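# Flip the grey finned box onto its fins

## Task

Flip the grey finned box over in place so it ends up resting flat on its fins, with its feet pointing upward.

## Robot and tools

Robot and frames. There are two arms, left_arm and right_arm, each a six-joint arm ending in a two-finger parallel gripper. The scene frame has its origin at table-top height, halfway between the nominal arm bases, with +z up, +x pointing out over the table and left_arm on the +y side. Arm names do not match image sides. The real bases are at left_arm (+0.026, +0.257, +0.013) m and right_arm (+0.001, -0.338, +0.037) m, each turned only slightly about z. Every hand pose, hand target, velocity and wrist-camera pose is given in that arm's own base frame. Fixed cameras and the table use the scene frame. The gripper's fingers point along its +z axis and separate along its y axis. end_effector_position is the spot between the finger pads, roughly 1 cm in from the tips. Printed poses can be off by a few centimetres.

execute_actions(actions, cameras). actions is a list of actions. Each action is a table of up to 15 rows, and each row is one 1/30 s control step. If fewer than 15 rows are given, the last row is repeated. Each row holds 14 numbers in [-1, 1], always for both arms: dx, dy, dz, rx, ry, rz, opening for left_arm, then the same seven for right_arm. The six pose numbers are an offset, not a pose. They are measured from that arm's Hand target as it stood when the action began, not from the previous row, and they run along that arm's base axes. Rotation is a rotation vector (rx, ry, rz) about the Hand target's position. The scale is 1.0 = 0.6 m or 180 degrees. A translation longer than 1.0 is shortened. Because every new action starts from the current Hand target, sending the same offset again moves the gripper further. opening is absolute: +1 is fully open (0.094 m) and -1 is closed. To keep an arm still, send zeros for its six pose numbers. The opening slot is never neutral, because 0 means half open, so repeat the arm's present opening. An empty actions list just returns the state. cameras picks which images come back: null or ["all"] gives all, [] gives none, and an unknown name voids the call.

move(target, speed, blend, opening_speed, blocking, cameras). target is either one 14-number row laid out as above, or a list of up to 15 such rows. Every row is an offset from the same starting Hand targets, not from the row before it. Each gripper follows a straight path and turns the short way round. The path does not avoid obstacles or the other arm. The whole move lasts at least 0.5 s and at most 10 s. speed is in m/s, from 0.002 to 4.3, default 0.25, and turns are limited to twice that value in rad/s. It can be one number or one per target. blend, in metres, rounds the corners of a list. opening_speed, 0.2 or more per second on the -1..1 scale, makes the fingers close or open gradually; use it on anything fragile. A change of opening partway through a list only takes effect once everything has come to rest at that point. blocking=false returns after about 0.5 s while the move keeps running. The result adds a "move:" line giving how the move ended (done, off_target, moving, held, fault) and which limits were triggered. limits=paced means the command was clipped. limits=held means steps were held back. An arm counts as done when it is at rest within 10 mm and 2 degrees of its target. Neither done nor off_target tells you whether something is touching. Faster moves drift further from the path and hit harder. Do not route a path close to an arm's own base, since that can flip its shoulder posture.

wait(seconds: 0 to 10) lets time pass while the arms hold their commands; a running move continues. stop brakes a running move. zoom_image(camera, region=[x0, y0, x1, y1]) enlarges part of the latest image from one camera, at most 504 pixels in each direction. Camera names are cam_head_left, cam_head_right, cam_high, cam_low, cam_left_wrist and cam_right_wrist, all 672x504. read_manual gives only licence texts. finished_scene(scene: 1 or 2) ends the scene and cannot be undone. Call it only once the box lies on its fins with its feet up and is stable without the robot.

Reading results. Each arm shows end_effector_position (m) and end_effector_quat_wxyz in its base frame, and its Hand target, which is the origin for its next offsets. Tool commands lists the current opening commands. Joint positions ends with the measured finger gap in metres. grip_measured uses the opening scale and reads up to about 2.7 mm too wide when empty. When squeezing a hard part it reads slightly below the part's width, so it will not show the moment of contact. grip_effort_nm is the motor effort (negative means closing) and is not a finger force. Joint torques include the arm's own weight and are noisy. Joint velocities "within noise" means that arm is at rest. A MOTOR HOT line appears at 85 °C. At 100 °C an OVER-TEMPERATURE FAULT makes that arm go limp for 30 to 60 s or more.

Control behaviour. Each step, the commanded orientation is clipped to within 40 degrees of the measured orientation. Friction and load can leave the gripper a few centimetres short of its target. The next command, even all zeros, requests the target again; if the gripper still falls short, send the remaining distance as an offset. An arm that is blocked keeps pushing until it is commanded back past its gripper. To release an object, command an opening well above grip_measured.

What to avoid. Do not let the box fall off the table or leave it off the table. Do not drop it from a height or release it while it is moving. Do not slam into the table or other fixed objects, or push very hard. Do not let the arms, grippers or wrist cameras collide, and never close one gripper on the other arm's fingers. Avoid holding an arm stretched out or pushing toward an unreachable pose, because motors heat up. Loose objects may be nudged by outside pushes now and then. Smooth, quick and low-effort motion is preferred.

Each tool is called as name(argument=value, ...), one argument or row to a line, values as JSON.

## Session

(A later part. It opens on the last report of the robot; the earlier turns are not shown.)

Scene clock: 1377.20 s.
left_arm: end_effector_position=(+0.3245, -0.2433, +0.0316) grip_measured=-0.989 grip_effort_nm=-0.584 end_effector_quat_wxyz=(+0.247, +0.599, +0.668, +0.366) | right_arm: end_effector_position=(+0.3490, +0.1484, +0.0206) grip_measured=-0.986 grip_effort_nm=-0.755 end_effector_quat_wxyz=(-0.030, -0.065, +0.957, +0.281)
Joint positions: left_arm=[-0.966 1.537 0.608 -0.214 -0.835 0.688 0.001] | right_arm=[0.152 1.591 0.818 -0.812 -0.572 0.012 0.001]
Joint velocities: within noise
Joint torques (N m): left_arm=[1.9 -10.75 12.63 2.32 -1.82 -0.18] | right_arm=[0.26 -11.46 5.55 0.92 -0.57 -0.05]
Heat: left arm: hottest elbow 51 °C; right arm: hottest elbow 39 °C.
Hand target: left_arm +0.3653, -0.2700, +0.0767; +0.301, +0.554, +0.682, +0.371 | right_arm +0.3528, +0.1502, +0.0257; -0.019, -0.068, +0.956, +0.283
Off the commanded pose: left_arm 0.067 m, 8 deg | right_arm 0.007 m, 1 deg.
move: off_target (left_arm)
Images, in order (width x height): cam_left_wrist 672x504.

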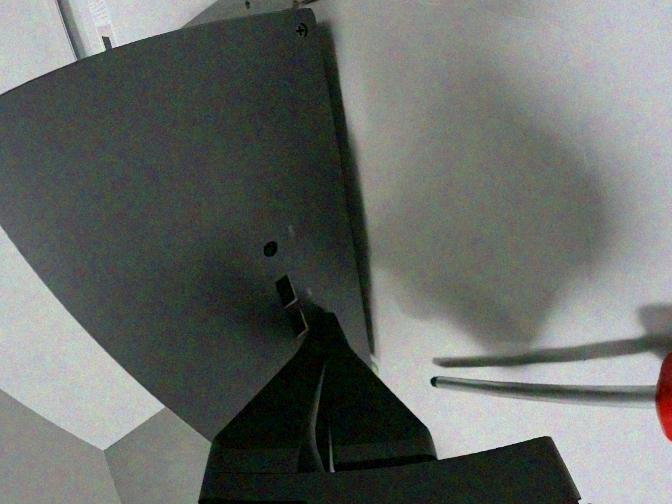

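move(
  target=[
    [-0.192,0.083,0.072,0,0,0,-1,0.06,-0.03,0.025,0,0,0,-1],
    [-0.1255,0.317,0.122,0.008,0.013,-0.25,-1,0.12,0.0,0.025,0,0,0,-1],
    [-0.009,0.35,0.006,0.0166,0.026,-0.4985,-1,0.18,0.04,0.025,0,0,0,-1],
  ],
  speed=0.25,
  blend=[0.03,0.04,0],
)

Scene clock: 1458.00 s.
left_arm: end_effector_position=(+0.3535, -0.0657, +0.0802) grip_measured=-0.989 grip_effort_nm=-0.589 end_effector_quat_wxyz=(+0.583, +0.743, +0.288, +0.158) | right_arm: end_effector_position=(+0.4481, +0.1647, +0.0342) grip_measured=-0.986 grip_effort_nm=-0.764 end_effector_quat_wxyz=(-0.025, -0.063, +0.957, +0.281)
Joint positions: left_arm=[0.268 1.427 0.319 0.441 1.117 2.081 0.001] | right_arm=[0.154 1.776 1.12 -0.914 -0.572 0.023 0.001]
Joint velocities: within noise
Joint torques (N m): left_arm=[0.32 -3.84 5.96 2.29 0.6 -0.15] | right_arm=[0.85 -12.81 9.07 0.25 -0.56 -0.02]
Heat: left arm: hottest elbow 52 °C; right arm: hottest elbow 39 °C.
Hand target: left_arm +0.3600, -0.0600, +0.0804; +0.436, +0.894, +0.095, +0.046 | right_arm +0.4608, +0.1742, +0.0406; -0.019, -0.068, +0.956, +0.283
Off the commanded pose: left_arm 0.009 m, 35 deg | right_arm 0.017 m, 1 deg.
joint sent to its limit (left arm) — joint 6 (wrist roll), upper limit. The joint targets are off in orientation, not in position.
move: off_target (left_arm, right_arm)

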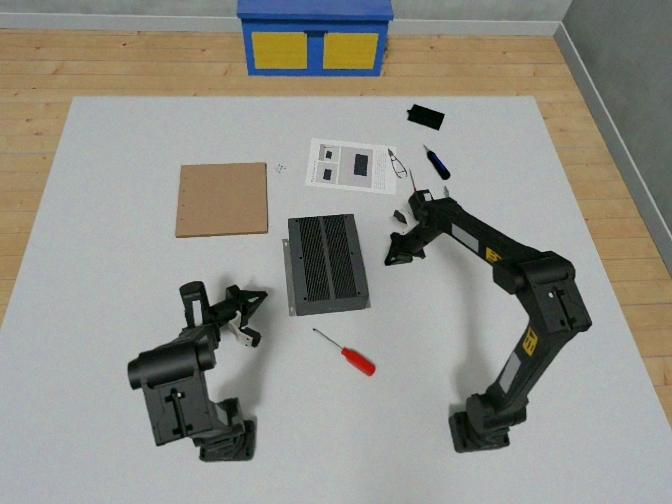

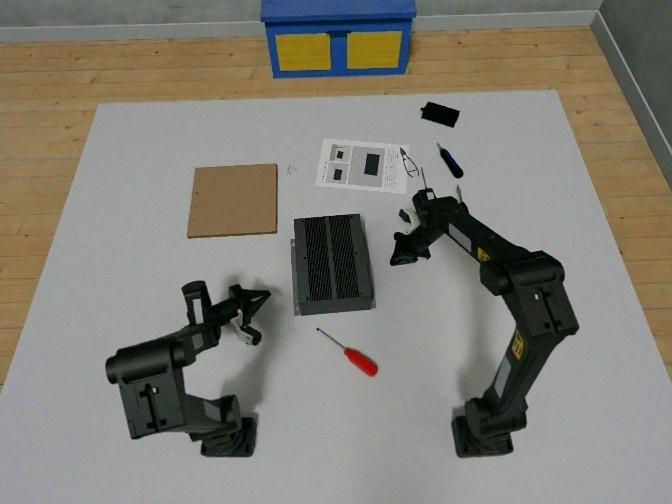

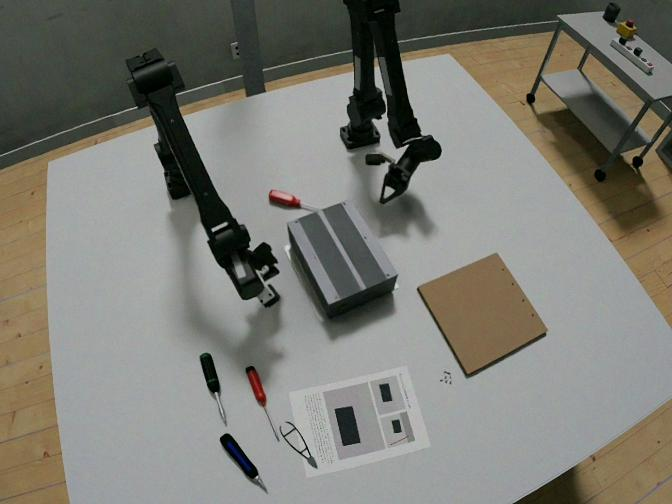

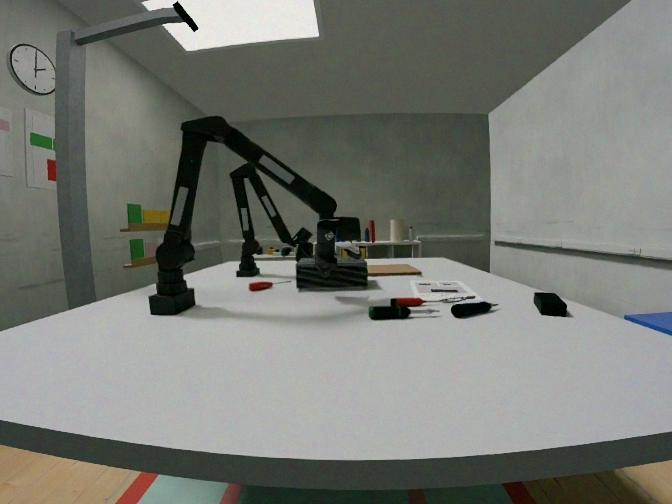

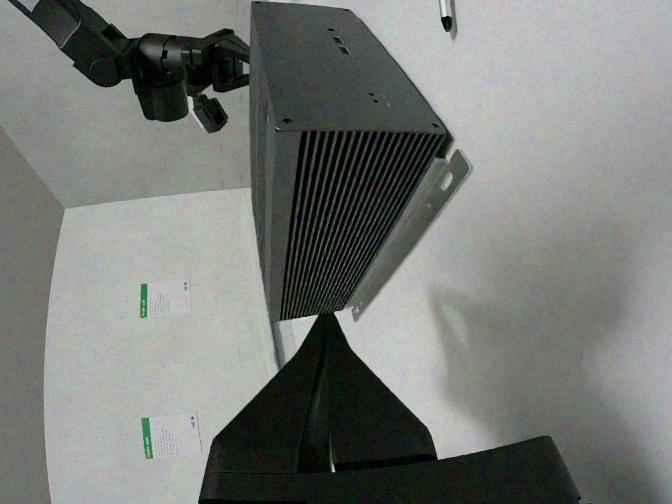

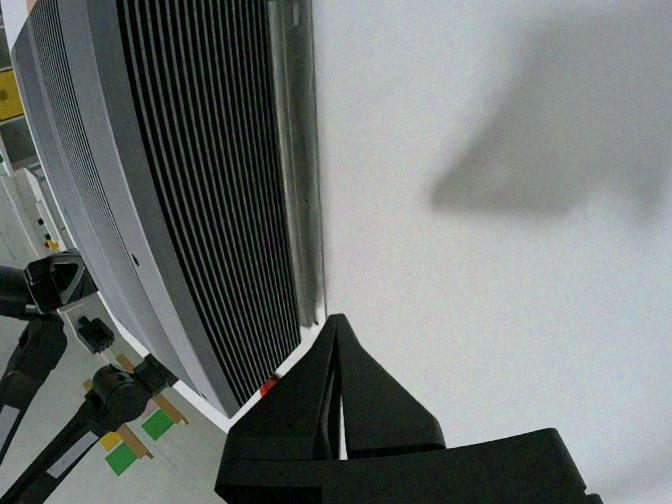

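move(
  target=[
    [0,0.05,0.05,-0.081,0.3855,0.308,-1,0,0,0,0,0,0,-1],
    [0.067,0.02,0.02,-0.162,0.771,0.616,-1,0,0,0,0,0,0,-1],
    [0.067,-0.02,-0.092,-0.162,0.771,0.616,-1,0,0,0,0,0,0,-1],
  ],
  speed=0.4,
  cameras=["cam_head_left","cam_left_wrist","cam_high"],
)

Scene clock: 1482.83 s.
left_arm: end_effector_position=(+0.4006, -0.0692, +0.0321) grip_measured=-0.989 grip_effort_nm=-0.569 end_effector_quat_wxyz=(+0.051, -0.089, +0.894, -0.436) | right_arm: end_effector_position=(+0.4481, +0.1647, +0.0342) grip_measured=-0.986 grip_effort_nm=-0.755 end_effector_quat_wxyz=(-0.025, -0.063, +0.957, +0.281)
Joint positions: left_arm=[0.174 1.659 0.802 -0.659 0.908 -0.051 0.001] | right_arm=[0.154 1.776 1.12 -0.914 -0.572 0.023 0.001]
Joint velocities: within noise
Joint torques (N m): left_arm=[-1.49 -8.64 5.75 1.22 0.49 -0.24] | right_arm=[0.5 -12.63 9.28 0.23 -0.6 -0.01]
Heat: left arm: hottest elbow 50 °C; right arm: hottest elbow 40 °C.
Hand target: left_arm +0.4002, -0.0721, +0.0252; +0.043, -0.094, +0.894, -0.435 | right_arm +0.4608, +0.1742, +0.0406; -0.019, -0.069, +0.956, +0.283
Off the commanded pose: left_arm 0.008 m, 1 deg | right_arm 0.017 m, 1 deg.
move: off_target (right_arm)
Images, in order (width x height): cam_head_left 672x504, cam_high 672x504, cam_left_wrist 672x504.

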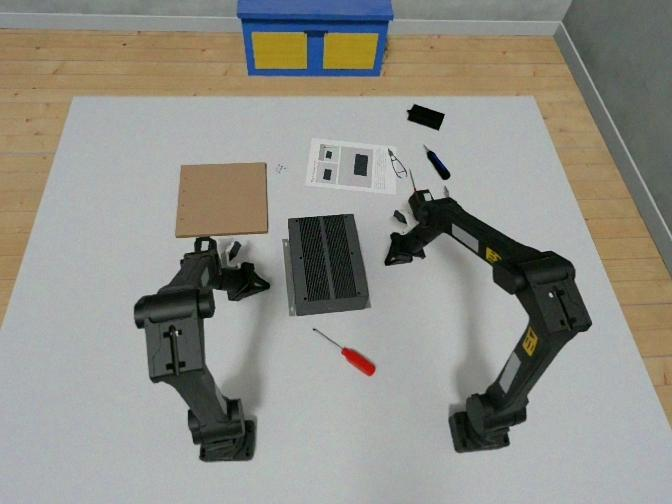

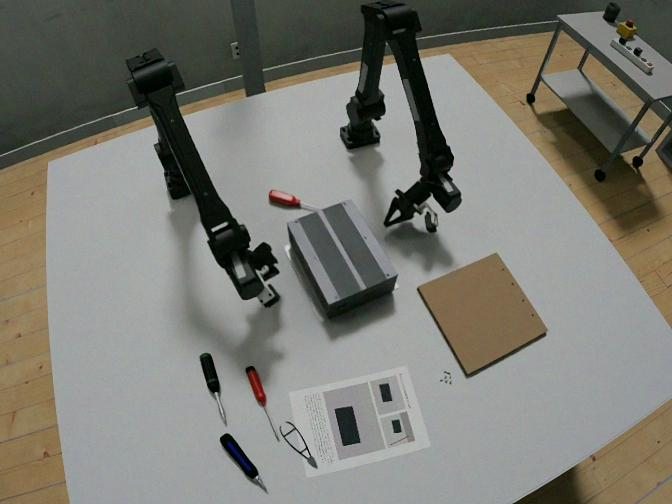

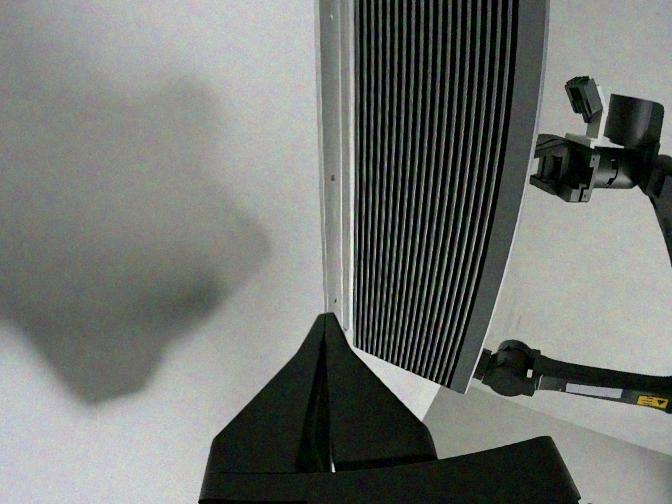

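move(
  target=[
    [0.009,-0.041,-0.06,0,0,0,-1,0,0,0,0,0,0,-1],
    [0.021,-0.105,-0.062,0,0,0,-1,0,0,0,0,0,0,-1],
  ],
  speed=0.08,
  cameras=["cam_left_wrist"],
)

zoom_image(
  camera="cam_left_wrist",
  region=[200, 200, 450, 400],
)

Scene clock: 1490.73 s.
left_arm: end_effector_position=(+0.4171, -0.1321, -0.0003) grip_measured=-0.989 grip_effort_nm=-0.574 end_effector_quat_wxyz=(+0.056, -0.086, +0.894, -0.437) | right_arm: end_effector_position=(+0.4481, +0.1647, +0.0342) grip_measured=-0.986 grip_effort_nm=-0.755 end_effector_quat_wxyz=(-0.025, -0.063, +0.957, +0.281)
Joint positions: left_arm=[0.007 1.737 0.765 -0.328 0.883 -0.315 0.001] | right_arm=[0.154 1.776 1.12 -0.914 -0.572 0.023 0.001]
Joint velocities: within noise
Joint torques (N m): left_arm=[-1.44 -8.64 4.98 1.66 0.46 -0.3] | right_arm=[0.56 -12.45 9.21 0.29 -0.59 0.01]
Heat: left arm: hottest elbow 49 °C; right arm: hottest elbow 40 °C.
Hand target: left_arm +0.4128, -0.1350, -0.0121; +0.043, -0.094, +0.894, -0.435 | right_arm +0.4608, +0.1742, +0.0406; -0.019, -0.069, +0.956, +0.283
Off the commanded pose: left_arm 0.013 m, 2 deg | right_arm 0.017 m, 1 deg.
move: off_target (left_arm, right_arm)
Images, in order (width x height): cam_left_wrist 672x504.

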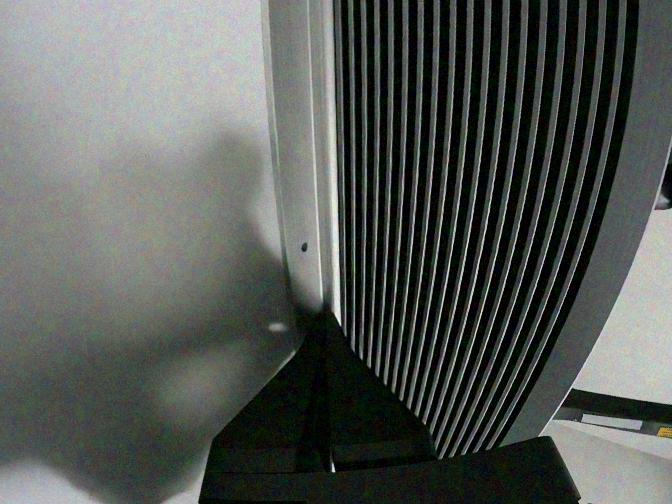

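Scaled by 2.016 from the camera's 672x504 image, which has a finer 960x720 frame.

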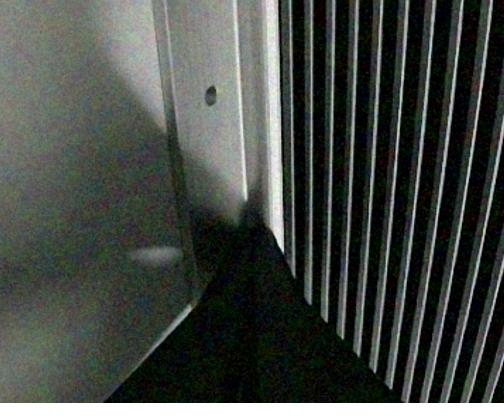

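move(
  target=[
    [0,0,0,0,0,0,-1,-0.015,0.13,0.02,0,0,0,-1],
    [0.008,-0.041,0,0,0,0,-1,-0.025,0.22,0.025,0,0,0,-1],
  ],
  speed=[0.15,0.06],
  cameras=["cam_left_wrist","cam_right_wrist"],
)

Scene clock: 1509.97 s.
left_arm: end_effector_position=(+0.4191, -0.1355, -0.0015) grip_measured=-0.989 grip_effort_nm=-0.574 end_effector_quat_wxyz=(+0.051, -0.114, +0.890, -0.439) | right_arm: end_effector_position=(+0.4342, +0.2358, +0.0338) grip_measured=-0.986 grip_effort_nm=-0.755 end_effector_quat_wxyz=(-0.048, -0.007, +0.967, +0.250)
Joint positions: left_arm=[-0.003 1.737 0.754 -0.281 0.877 -0.403 0.001] | right_arm=[0.326 1.774 1.132 -0.857 -0.509 0.329 0.001]
Joint velocities: within noise
Joint torques (N m): left_arm=[-5.83 -8.47 5.68 2.77 0 -0.3] | right_arm=[7.94 -13.16 11.04 2.56 -2.23 0.01]
Heat: left arm: hottest elbow 46 °C; right arm: hottest elbow 41 °C.
Hand target: left_arm +0.4177, -0.1597, -0.0120; +0.043, -0.094, +0.894, -0.435 | right_arm +0.4458, +0.3061, +0.0556; -0.019, -0.068, +0.956, +0.283
Off the commanded pose: left_arm 0.026 m, 3 deg | right_arm 0.075 m, 9 deg.
move: off_target (left_arm, right_arm)
Images, in order (width x height): cam_left_wrist 672x504, cam_right_wrist 672x504.

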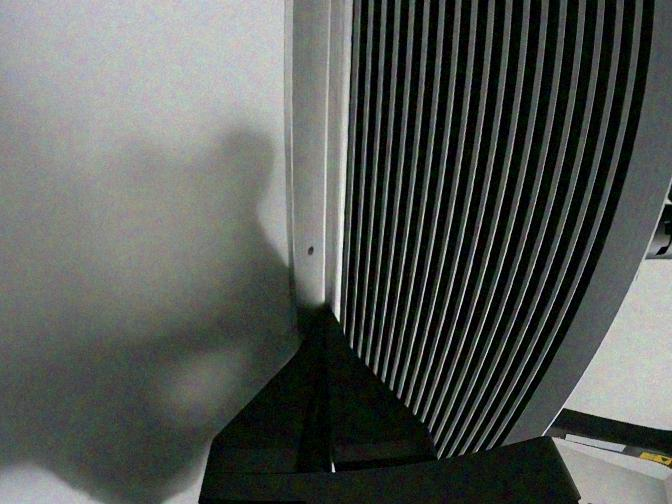

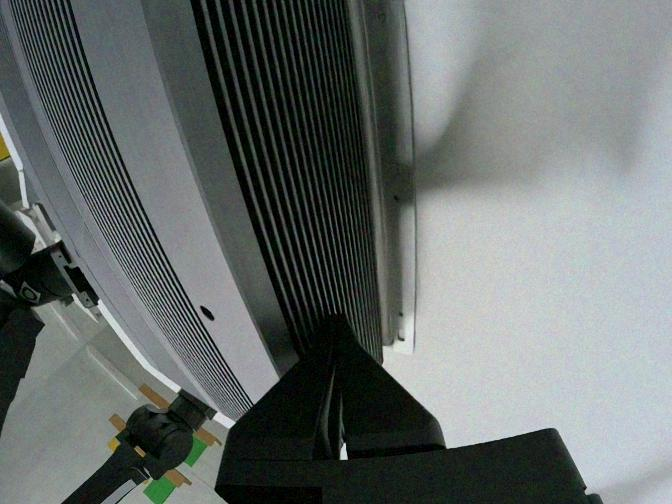

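move(
  target=[
    [0.007,-0.033,0,0,0,0,-1,-0.009,0.066,0.02,0,0,0,-1],
    [0.007,-0.033,0,0,0,0,-1,-0.011,0.08,0.12,0,0,0,-1],
  ],
  speed=[0.06,0.04],
  cameras=["cam_left_wrist","cam_right_wrist"],
)

Scene clock: 1517.50 s.
left_arm: end_effector_position=(+0.4240, -0.1350, -0.0007) grip_measured=-0.989 grip_effort_nm=-0.574 end_effector_quat_wxyz=(+0.064, -0.132, +0.891, -0.429) | right_arm: end_effector_position=(+0.4190, +0.2405, +0.0582) grip_measured=-0.986 grip_effort_nm=-0.750 end_effector_quat_wxyz=(-0.076, +0.022, +0.975, +0.209)
Joint positions: left_arm=[-0.011 1.722 0.741 -0.229 0.842 -0.467 0.001] | right_arm=[0.365 1.734 1.17 -0.989 -0.448 0.415 0.001]
Joint velocities: within noise
Joint torques (N m): left_arm=[-8.94 -7.36 6.82 2.67 0.77 -0.29] | right_arm=[11.52 -17.79 15.32 2.19 -4.53 0.04]
Heat: left arm: hottest elbow 46 °C; right arm: hottest elbow 43 °C.
Hand target: left_arm +0.4218, -0.1794, -0.0120; +0.043, -0.094, +0.894, -0.435 | right_arm +0.4392, +0.3542, +0.1277; -0.019, -0.069, +0.956, +0.283
Off the commanded pose: left_arm 0.046 m, 5 deg | right_arm 0.135 m, 15 deg.
move: off_target (left_arm, right_arm)
Images, in order (width x height): cam_left_wrist 672x504, cam_right_wrist 672x504.

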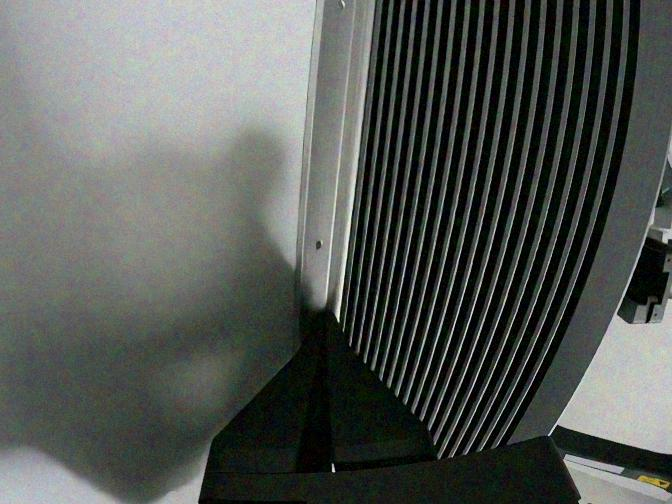

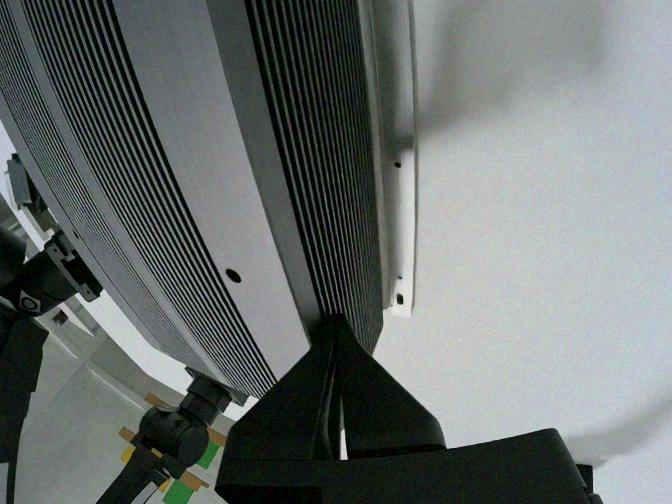

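move(
  target=[
    [-0.036,0.182,0.103,0,0,0,-1,-0.015,-0.324,-0.113,0,0,0,-1],
    [-0.203,0.166,0.253,0.2445,-0.16,-0.183,-1,-0.15,-0.33,-0.12,0.0385,-0.013,-0.152,-1],
    [-0.311,-0.018,0.187,0.489,-0.3197,-0.3654,-1,-0.232,-0.307,-0.13,0.077,-0.026,-0.3043,-1],
    [-0.266,-0.043,0.053,0.489,-0.3197,-0.3654,-1,-0.232,-0.202,-0.205,0.077,-0.026,-0.3043,-1],
  ],
  speed=0.35,
)

Scene clock: 1625.53 s.
left_arm: end_effector_position=(+0.2586, -0.2050, +0.0234) grip_measured=-0.989 grip_effort_nm=-0.574 end_effector_quat_wxyz=(+0.246, +0.578, +0.719, +0.296) | right_arm: end_effector_position=(+0.2909, +0.2207, -0.0028) grip_measured=-0.986 grip_effort_nm=-0.745 end_effector_quat_wxyz=(+0.153, +0.370, +0.845, +0.353)
Joint positions: left_arm=[-1.029 1.352 0.454 -0.347 -0.733 0.451 0.001] | right_arm=[0.6 1.395 0.278 0.331 -0.105 1.469 0.001]
Joint velocities: within noise
Joint torques (N m): left_arm=[0.09 -3.84 6.37 1.73 -0.23 -0.1] | right_arm=[1.03 -3.72 6.22 2.51 0.14 0.01]
Heat: left arm: hottest elbow 44 °C; right arm: hottest wrist yaw 76 °C.
Hand target: left_arm +0.2622, -0.2053, +0.0197; +0.242, +0.581, +0.719, +0.297 | right_arm +0.3001, +0.2330, +0.0049; +0.158, +0.365, +0.841, +0.367
Off the commanded pose: left_arm 0.005 m, 1 deg | right_arm 0.017 m, 2 deg.
move: off_target (right_arm)

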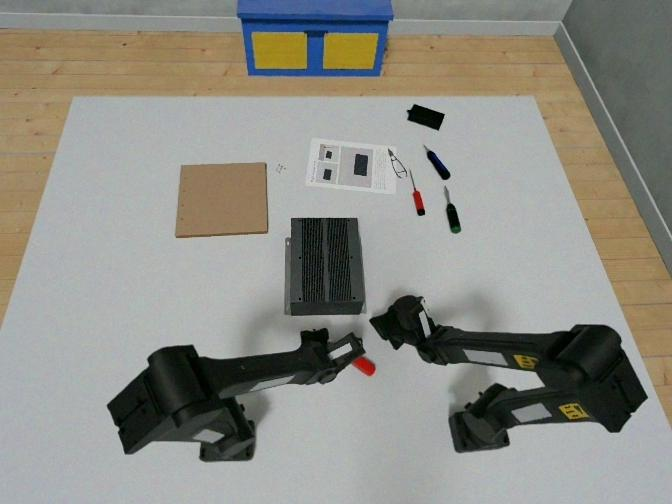

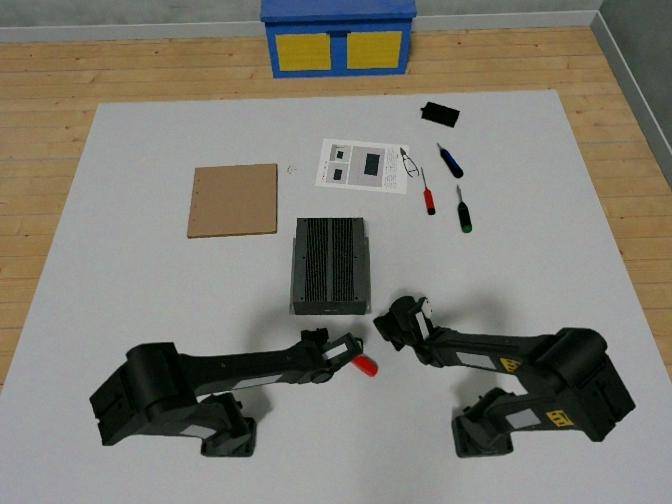

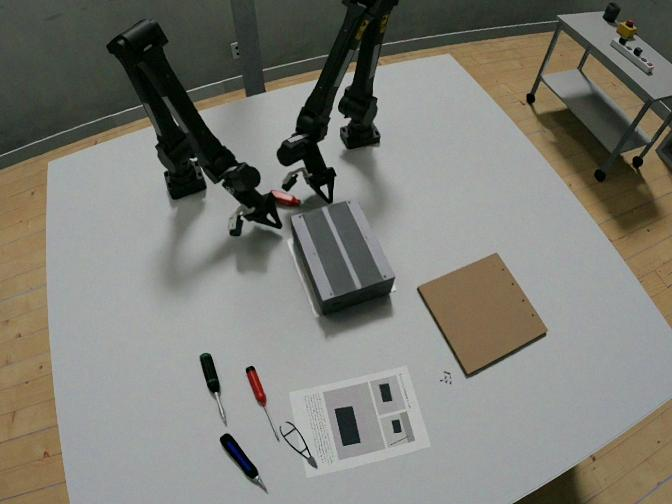

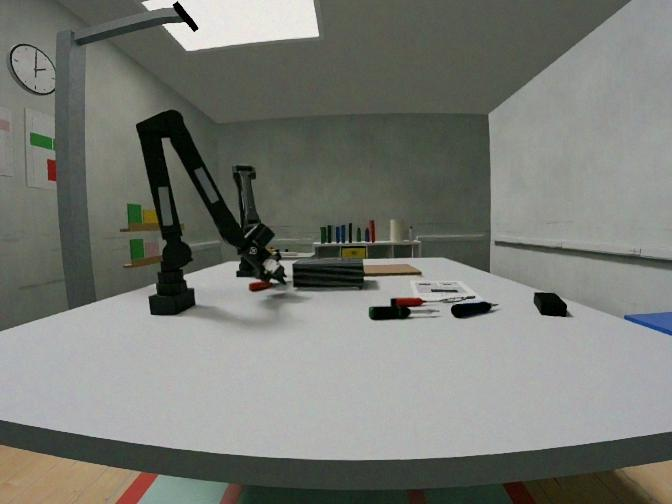

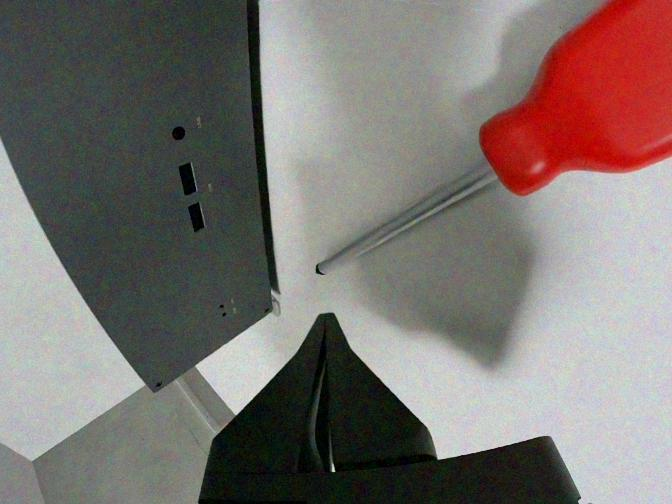

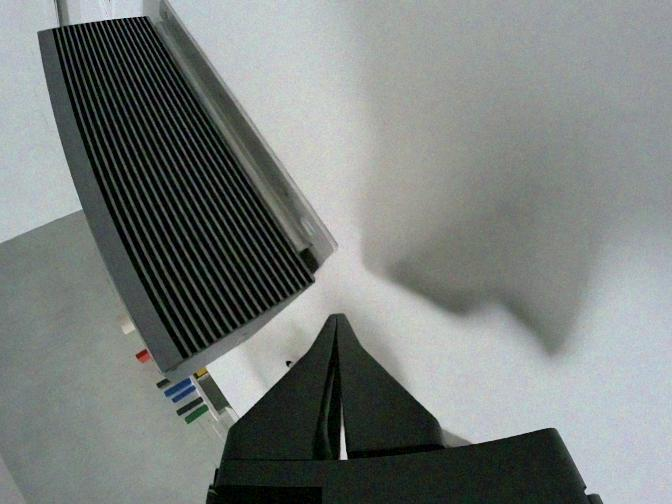

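move(
  target=[
    [0.007,0.05,-0.02,0,0,0,-1,-0.013,0.065,0.0,0,0,0,-1],
    [0.038,0.05,-0.048,0,0,0,-1,-0.003,0.07,-0.066,0,0,0,-1],
  ],
  speed=0.1,
  cameras=["cam_left_wrist","cam_right_wrist","cam_high"],
)

zoom_image(
  camera="cam_high",
  region=[220, 150, 400, 290],
)

Scene clock: 1644.20 s.
left_arm: end_effector_position=(+0.2846, -0.1779, +0.0004) grip_measured=-0.989 grip_effort_nm=-0.574 end_effector_quat_wxyz=(+0.254, +0.573, +0.720, +0.298) | right_arm: end_effector_position=(+0.2976, +0.2704, -0.0298) grip_measured=-0.986 grip_effort_nm=-0.750 end_effector_quat_wxyz=(+0.162, +0.364, +0.840, +0.369)
Joint positions: left_arm=[-0.894 1.413 0.383 -0.089 -0.691 0.616 0.001] | right_arm=[0.734 1.631 0.343 0.546 -0.011 1.557 0.001]
Joint velocities: within noise
Joint torques (N m): left_arm=[0.21 -3.02 5.35 1.89 0.15 -0.14] | right_arm=[-0.09 -4.95 4.01 1.95 0.17 -0.03]
Heat: left arm: hottest elbow 44 °C; right arm: hottest wrist yaw 59 °C.
Hand target: left_arm +0.2850, -0.1753, -0.0090; +0.242, +0.580, +0.719, +0.297 | right_arm +0.2982, +0.2749, -0.0350; +0.158, +0.365, +0.841, +0.366
Off the commanded pose: left_arm 0.010 m, 2 deg | right_arm 0.007 m, 1 deg.
move: done
Images, in order (width x height): cam_high 672x504, cam_left_wrist 672x504, cam_right_wrist 672x504.

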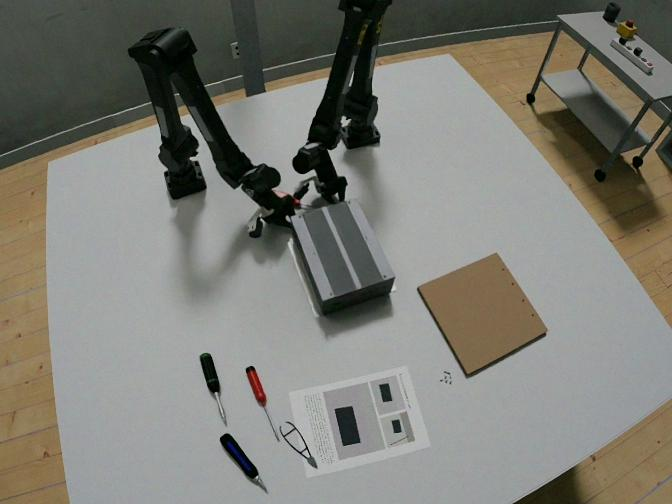

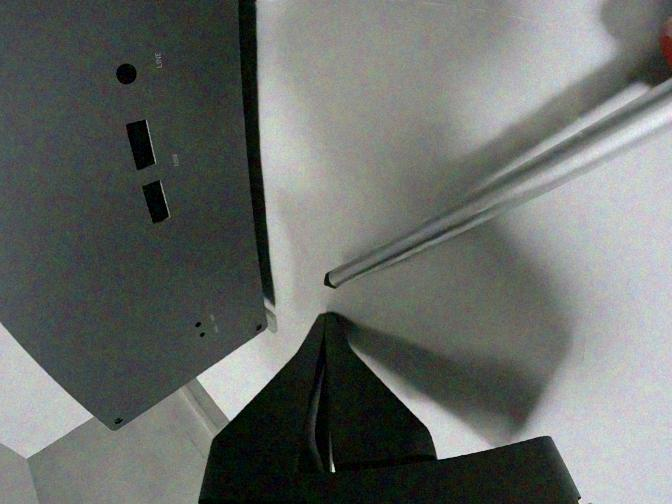

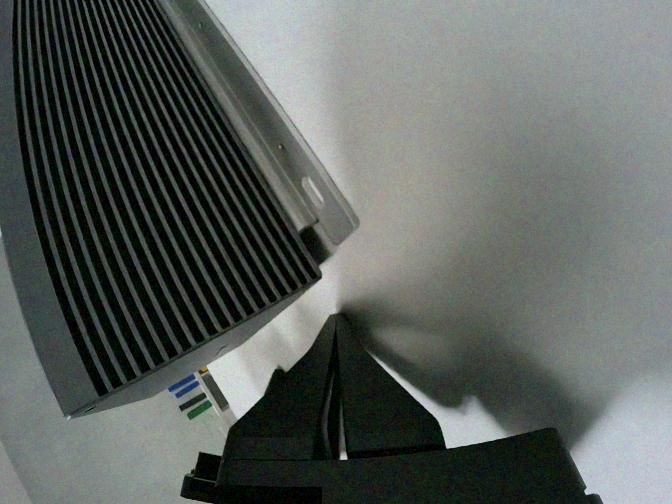

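Scaled by 2.800.

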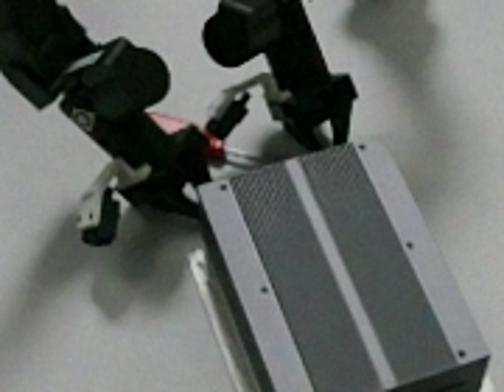

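move(
  target=[
    [0.065,0.002,0.0,0,0,0,-1,0.085,0.0,0.0,0,0,0,-1],
  ],
  speed=0.06,
  cameras=["cam_left_wrist","cam_right_wrist"],
)

zoom_image(
  camera="cam_right_wrist",
  region=[200, 200, 450, 400],
)

zoom_image(
  camera="cam_left_wrist",
  region=[200, 200, 450, 400],
)

Scene clock: 1657.40 s.
left_arm: end_effector_position=(+0.3200, -0.1737, +0.0003) grip_measured=-0.989 grip_effort_nm=-0.574 end_effector_quat_wxyz=(+0.254, +0.574, +0.719, +0.300) | right_arm: end_effector_position=(+0.3141, +0.2771, -0.0298) grip_measured=-0.986 grip_effort_nm=-0.759 end_effector_quat_wxyz=(+0.139, +0.345, +0.848, +0.377)
Joint positions: left_arm=[-0.787 1.463 0.423 -0.005 -0.644 0.739 0.001] | right_arm=[0.677 1.654 0.394 0.511 -0.112 1.499 0.001]
Joint velocities: within noise
Joint torques (N m): left_arm=[0.26 -3.37 6.37 1.73 0.28 -0.11] | right_arm=[-4.19 -3.66 8.21 0.91 1.03 -0.14]
Heat: left arm: hottest elbow 43 °C; right arm: hottest wrist yaw 54 °C.
Hand target: left_arm +0.3239, -0.1740, -0.0091; +0.241, +0.581, +0.719, +0.297 | right_arm +0.3491, +0.2748, -0.0350; +0.158, +0.365, +0.841, +0.366
Off the commanded pose: left_arm 0.010 m, 2 deg | right_arm 0.036 m, 3 deg.
move: off_target (right_arm)
Images, in order (width x height): cam_left_wrist 672x504, cam_right_wrist 672x504.

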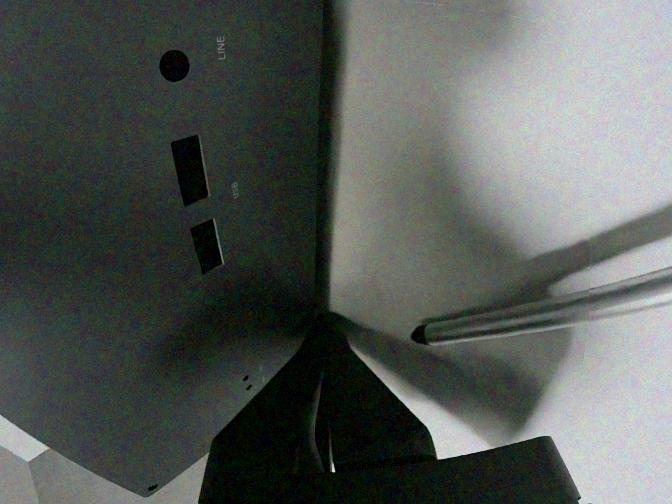

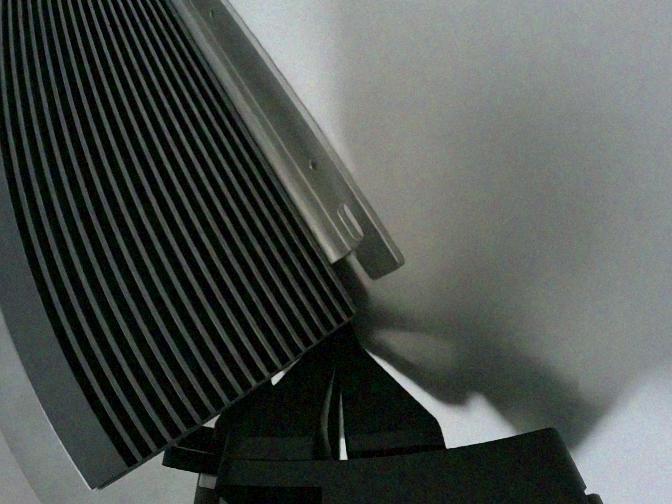

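Scaled by 2.016 from the camera's 672x504 image, which has a finer 960x720 frame.

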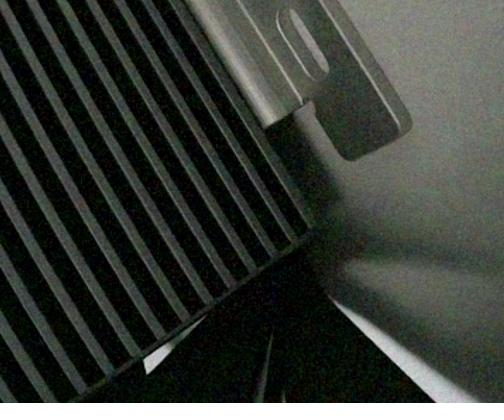

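Scaled by 2.016 from the camera's 672x504 image, which has a finer 960x720 frame.

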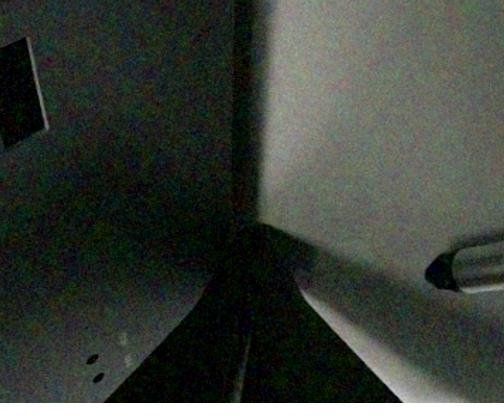

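move(
  target=[
    [0.05,-0.003,0.0,0,0,0,-1,0.01,0.0,0.0,0,0,0,-1],
    [0.055,-0.006,0.07,0.009,-0.0435,0,-1,0.02,-0.003,0.07,0.0303,-0.0325,0,-1],
  ],
  speed=0.05,
  cameras=["cam_left_wrist","cam_right_wrist","cam_low"],
)

zoom_image(
  camera="cam_low",
  region=[220, 230, 400, 320],
)

Scene clock: 1667.43 s.
left_arm: end_effector_position=(+0.3331, -0.1654, +0.0042) grip_measured=-0.989 grip_effort_nm=-0.574 end_effector_quat_wxyz=(+0.236, +0.592, +0.695, +0.334) | right_arm: end_effector_position=(+0.3246, +0.2728, -0.0240) grip_measured=-0.986 grip_effort_nm=-0.755 end_effector_quat_wxyz=(+0.142, +0.348, +0.841, +0.389)
Joint positions: left_arm=[-0.76 1.483 0.44 0.009 -0.684 0.847 0.001] | right_arm=[0.643 1.651 0.397 0.528 -0.139 1.491 0.001]
Joint velocities: within noise
Joint torques (N m): left_arm=[-0.21 -9.11 7.53 3.6 -1.52 -0.23] | right_arm=[-3.9 -10.58 5.68 3.58 0.67 -0.19]
Heat: left arm: hottest elbow 43 °C; right arm: hottest wrist yaw 52 °C.
Hand target: left_arm +0.3569, -0.1776, +0.0330; +0.282, +0.562, +0.696, +0.346 | right_arm +0.3612, +0.2731, +0.0072; +0.184, +0.353, +0.813, +0.424
Off the commanded pose: left_arm 0.039 m, 6 deg | right_arm 0.048 m, 7 deg.
move: off_target (left_arm, right_arm)
Images, in order (width x height): cam_low 672x504, cam_left_wrist 672x504, cam_right_wrist 672x504.

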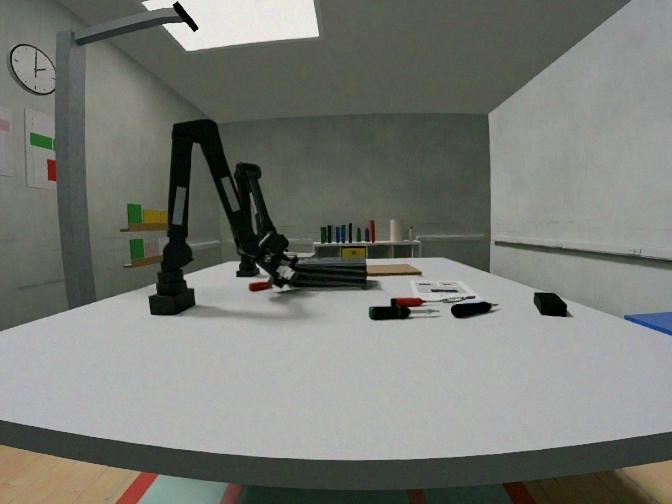

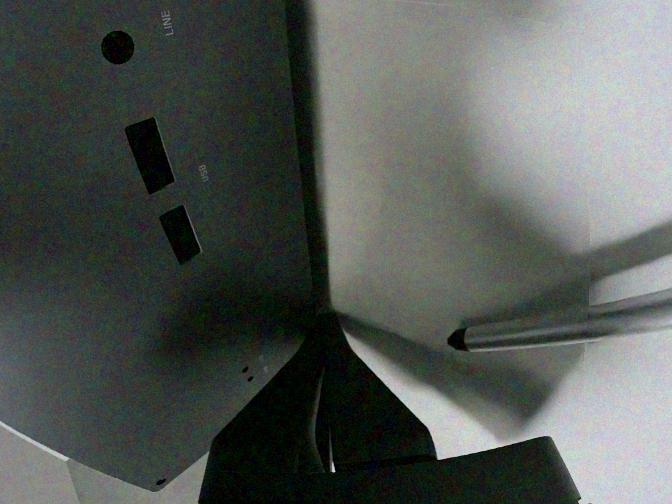

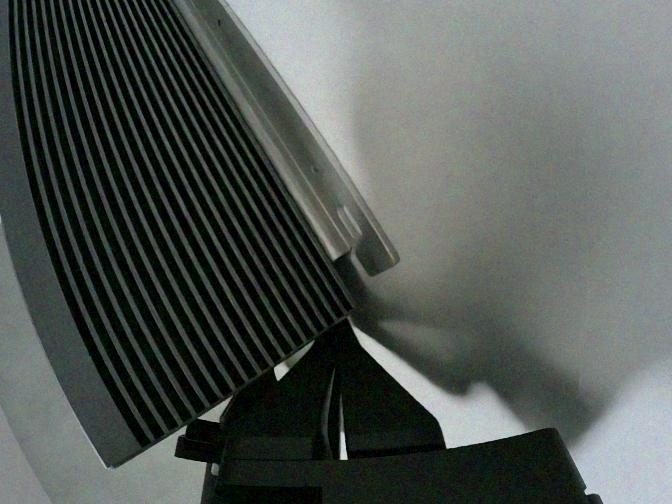

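Scaled by 2.800.

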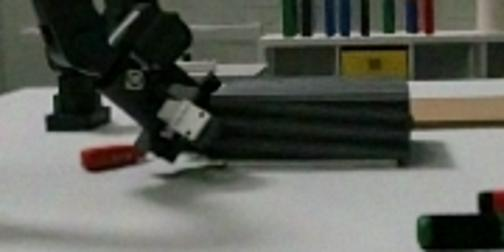

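move(
  target=[
    [0.03,-0.02,0.06,0.004,-0.02,0,-1,0.03,-0.003,0.06,0.0144,-0.0155,0,-1],
  ],
  speed=0.05,
  cameras=["cam_left_wrist","cam_right_wrist","cam_low"],
)

zoom_image(
  camera="cam_low",
  region=[220, 230, 400, 320],
)

Scene clock: 1676.10 s.
left_arm: end_effector_position=(+0.3381, -0.1626, +0.0276) grip_measured=-0.989 grip_effort_nm=-0.574 end_effector_quat_wxyz=(+0.247, +0.585, +0.683, +0.362) | right_arm: end_effector_position=(+0.3323, +0.2718, +0.0069) grip_measured=-0.986 grip_effort_nm=-0.755 end_effector_quat_wxyz=(+0.147, +0.340, +0.829, +0.420)
Joint positions: left_arm=[-0.766 1.425 0.44 -0.003 -0.741 0.883 0.001] | right_arm=[0.612 1.562 0.391 0.509 -0.185 1.481 0.001]
Joint velocities: within noise
Joint torques (N m): left_arm=[-0.21 -8.7 11.96 2.4 -1.03 -0.16] | right_arm=[-5.25 -10.17 8.25 2.86 0.97 -0.21]
Heat: left arm: hottest elbow 42 °C; right arm: hottest wrist yaw 51 °C.
Hand target: left_arm +0.3750, -0.1896, +0.0690; +0.300, +0.553, +0.685, +0.368 | right_arm +0.3791, +0.2714, +0.0430; +0.195, +0.347, +0.799, +0.451
Off the commanded pose: left_arm 0.062 m, 7 deg | right_arm 0.059 m, 7 deg.
move: off_target (left_arm, right_arm)
Images, in order (width x height): cam_low 672x504, cam_left_wrist 672x504, cam_right_wrist 672x504.

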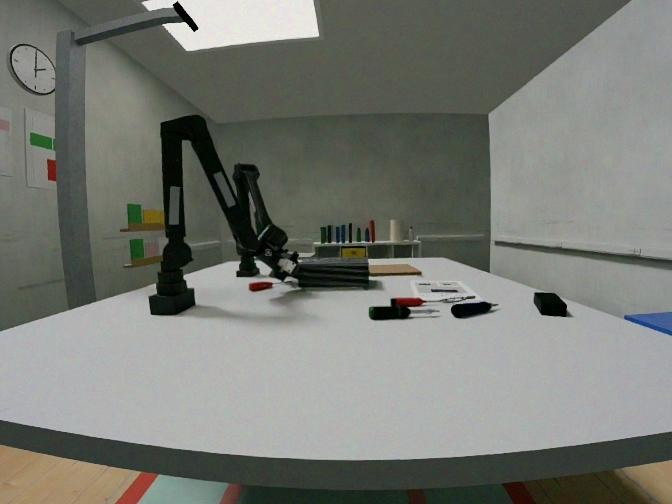

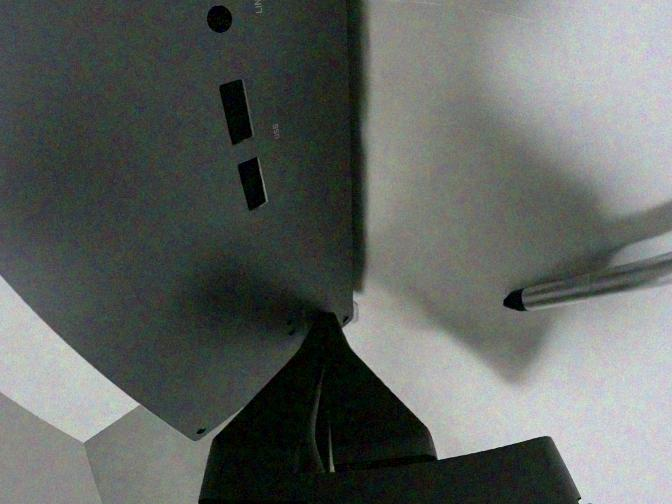

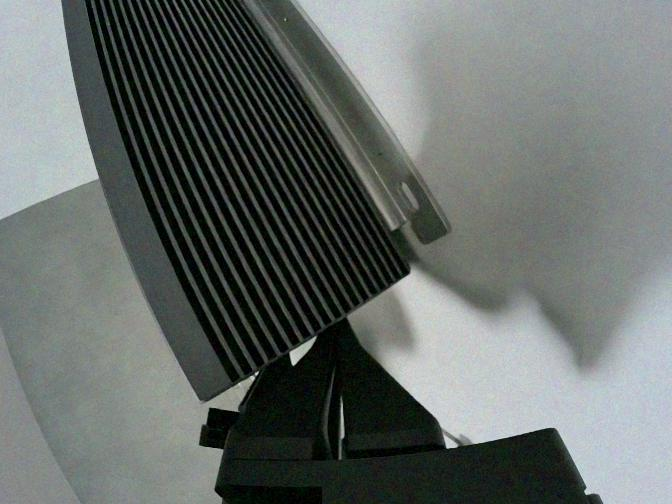

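Scaled by 2.800.

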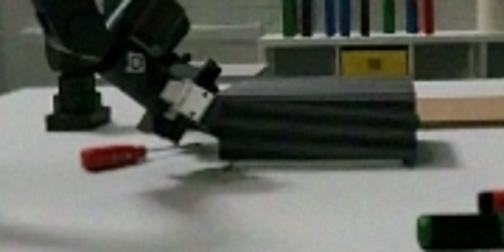

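move(
  target=[
    [-0.13,0.05,0.03,0,0,0,-1,-0.12,-0.1,0.05,0,0,0,-1],
  ],
  speed=0.2,
  cameras=["cam_head_left","cam_high","cam_right_wrist"],
)

Scene clock: 1725.20 s.
left_arm: end_effector_position=(+0.2990, -0.1574, +0.0833) grip_measured=-0.989 grip_effort_nm=-0.574 end_effector_quat_wxyz=(+0.294, +0.556, +0.684, +0.371) | right_arm: end_effector_position=(+0.3035, +0.2148, +0.0696) grip_measured=-0.986 grip_effort_nm=-0.755 end_effector_quat_wxyz=(+0.190, +0.346, +0.801, +0.450)
Joint positions: left_arm=[-0.874 1.143 0.384 -0.205 -0.833 0.766 0.001] | right_arm=[0.521 1.161 0.237 0.361 -0.207 1.451 0.001]
Joint velocities: within noise
Joint torques (N m): left_arm=[-1.67 -4.78 7.13 1.25 -0.47 -0.37] | right_arm=[-1.73 -4.01 6.13 1.84 -0.22 -0.19]
Heat: left arm: hottest elbow 46 °C; right arm: hottest wrist yaw 46 °C.
Hand target: left_arm +0.2970, -0.1597, +0.0870; +0.300, +0.553, +0.685, +0.368 | right_arm +0.3072, +0.2113, +0.0732; +0.195, +0.347, +0.799, +0.451
Off the commanded pose: left_arm 0.005 m, 1 deg | right_arm 0.006 m, 1 deg.
move: done
Images, in order (width x height): cam_head_left 672x504, cam_high 672x504, cam_right_wrist 672x504.

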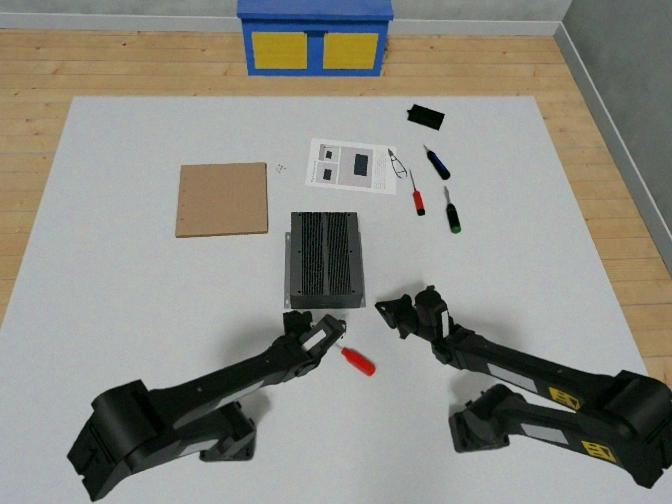

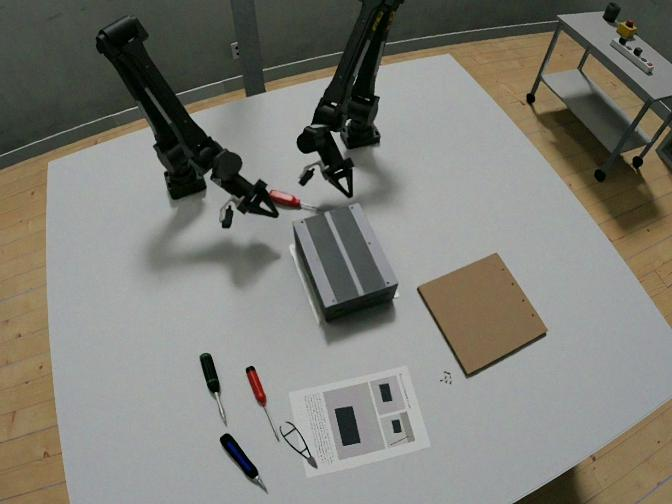

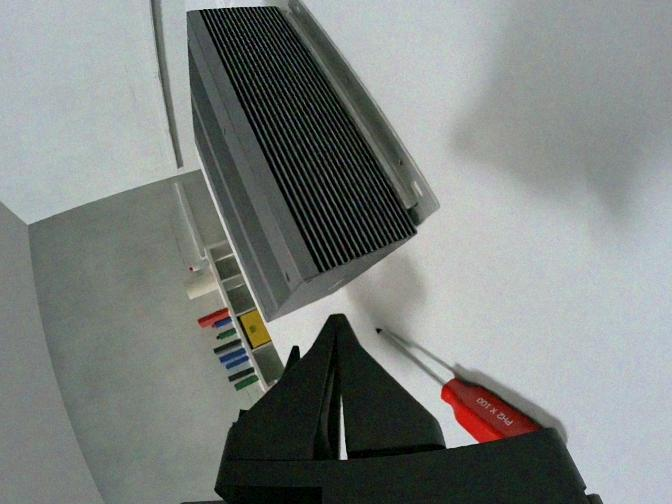

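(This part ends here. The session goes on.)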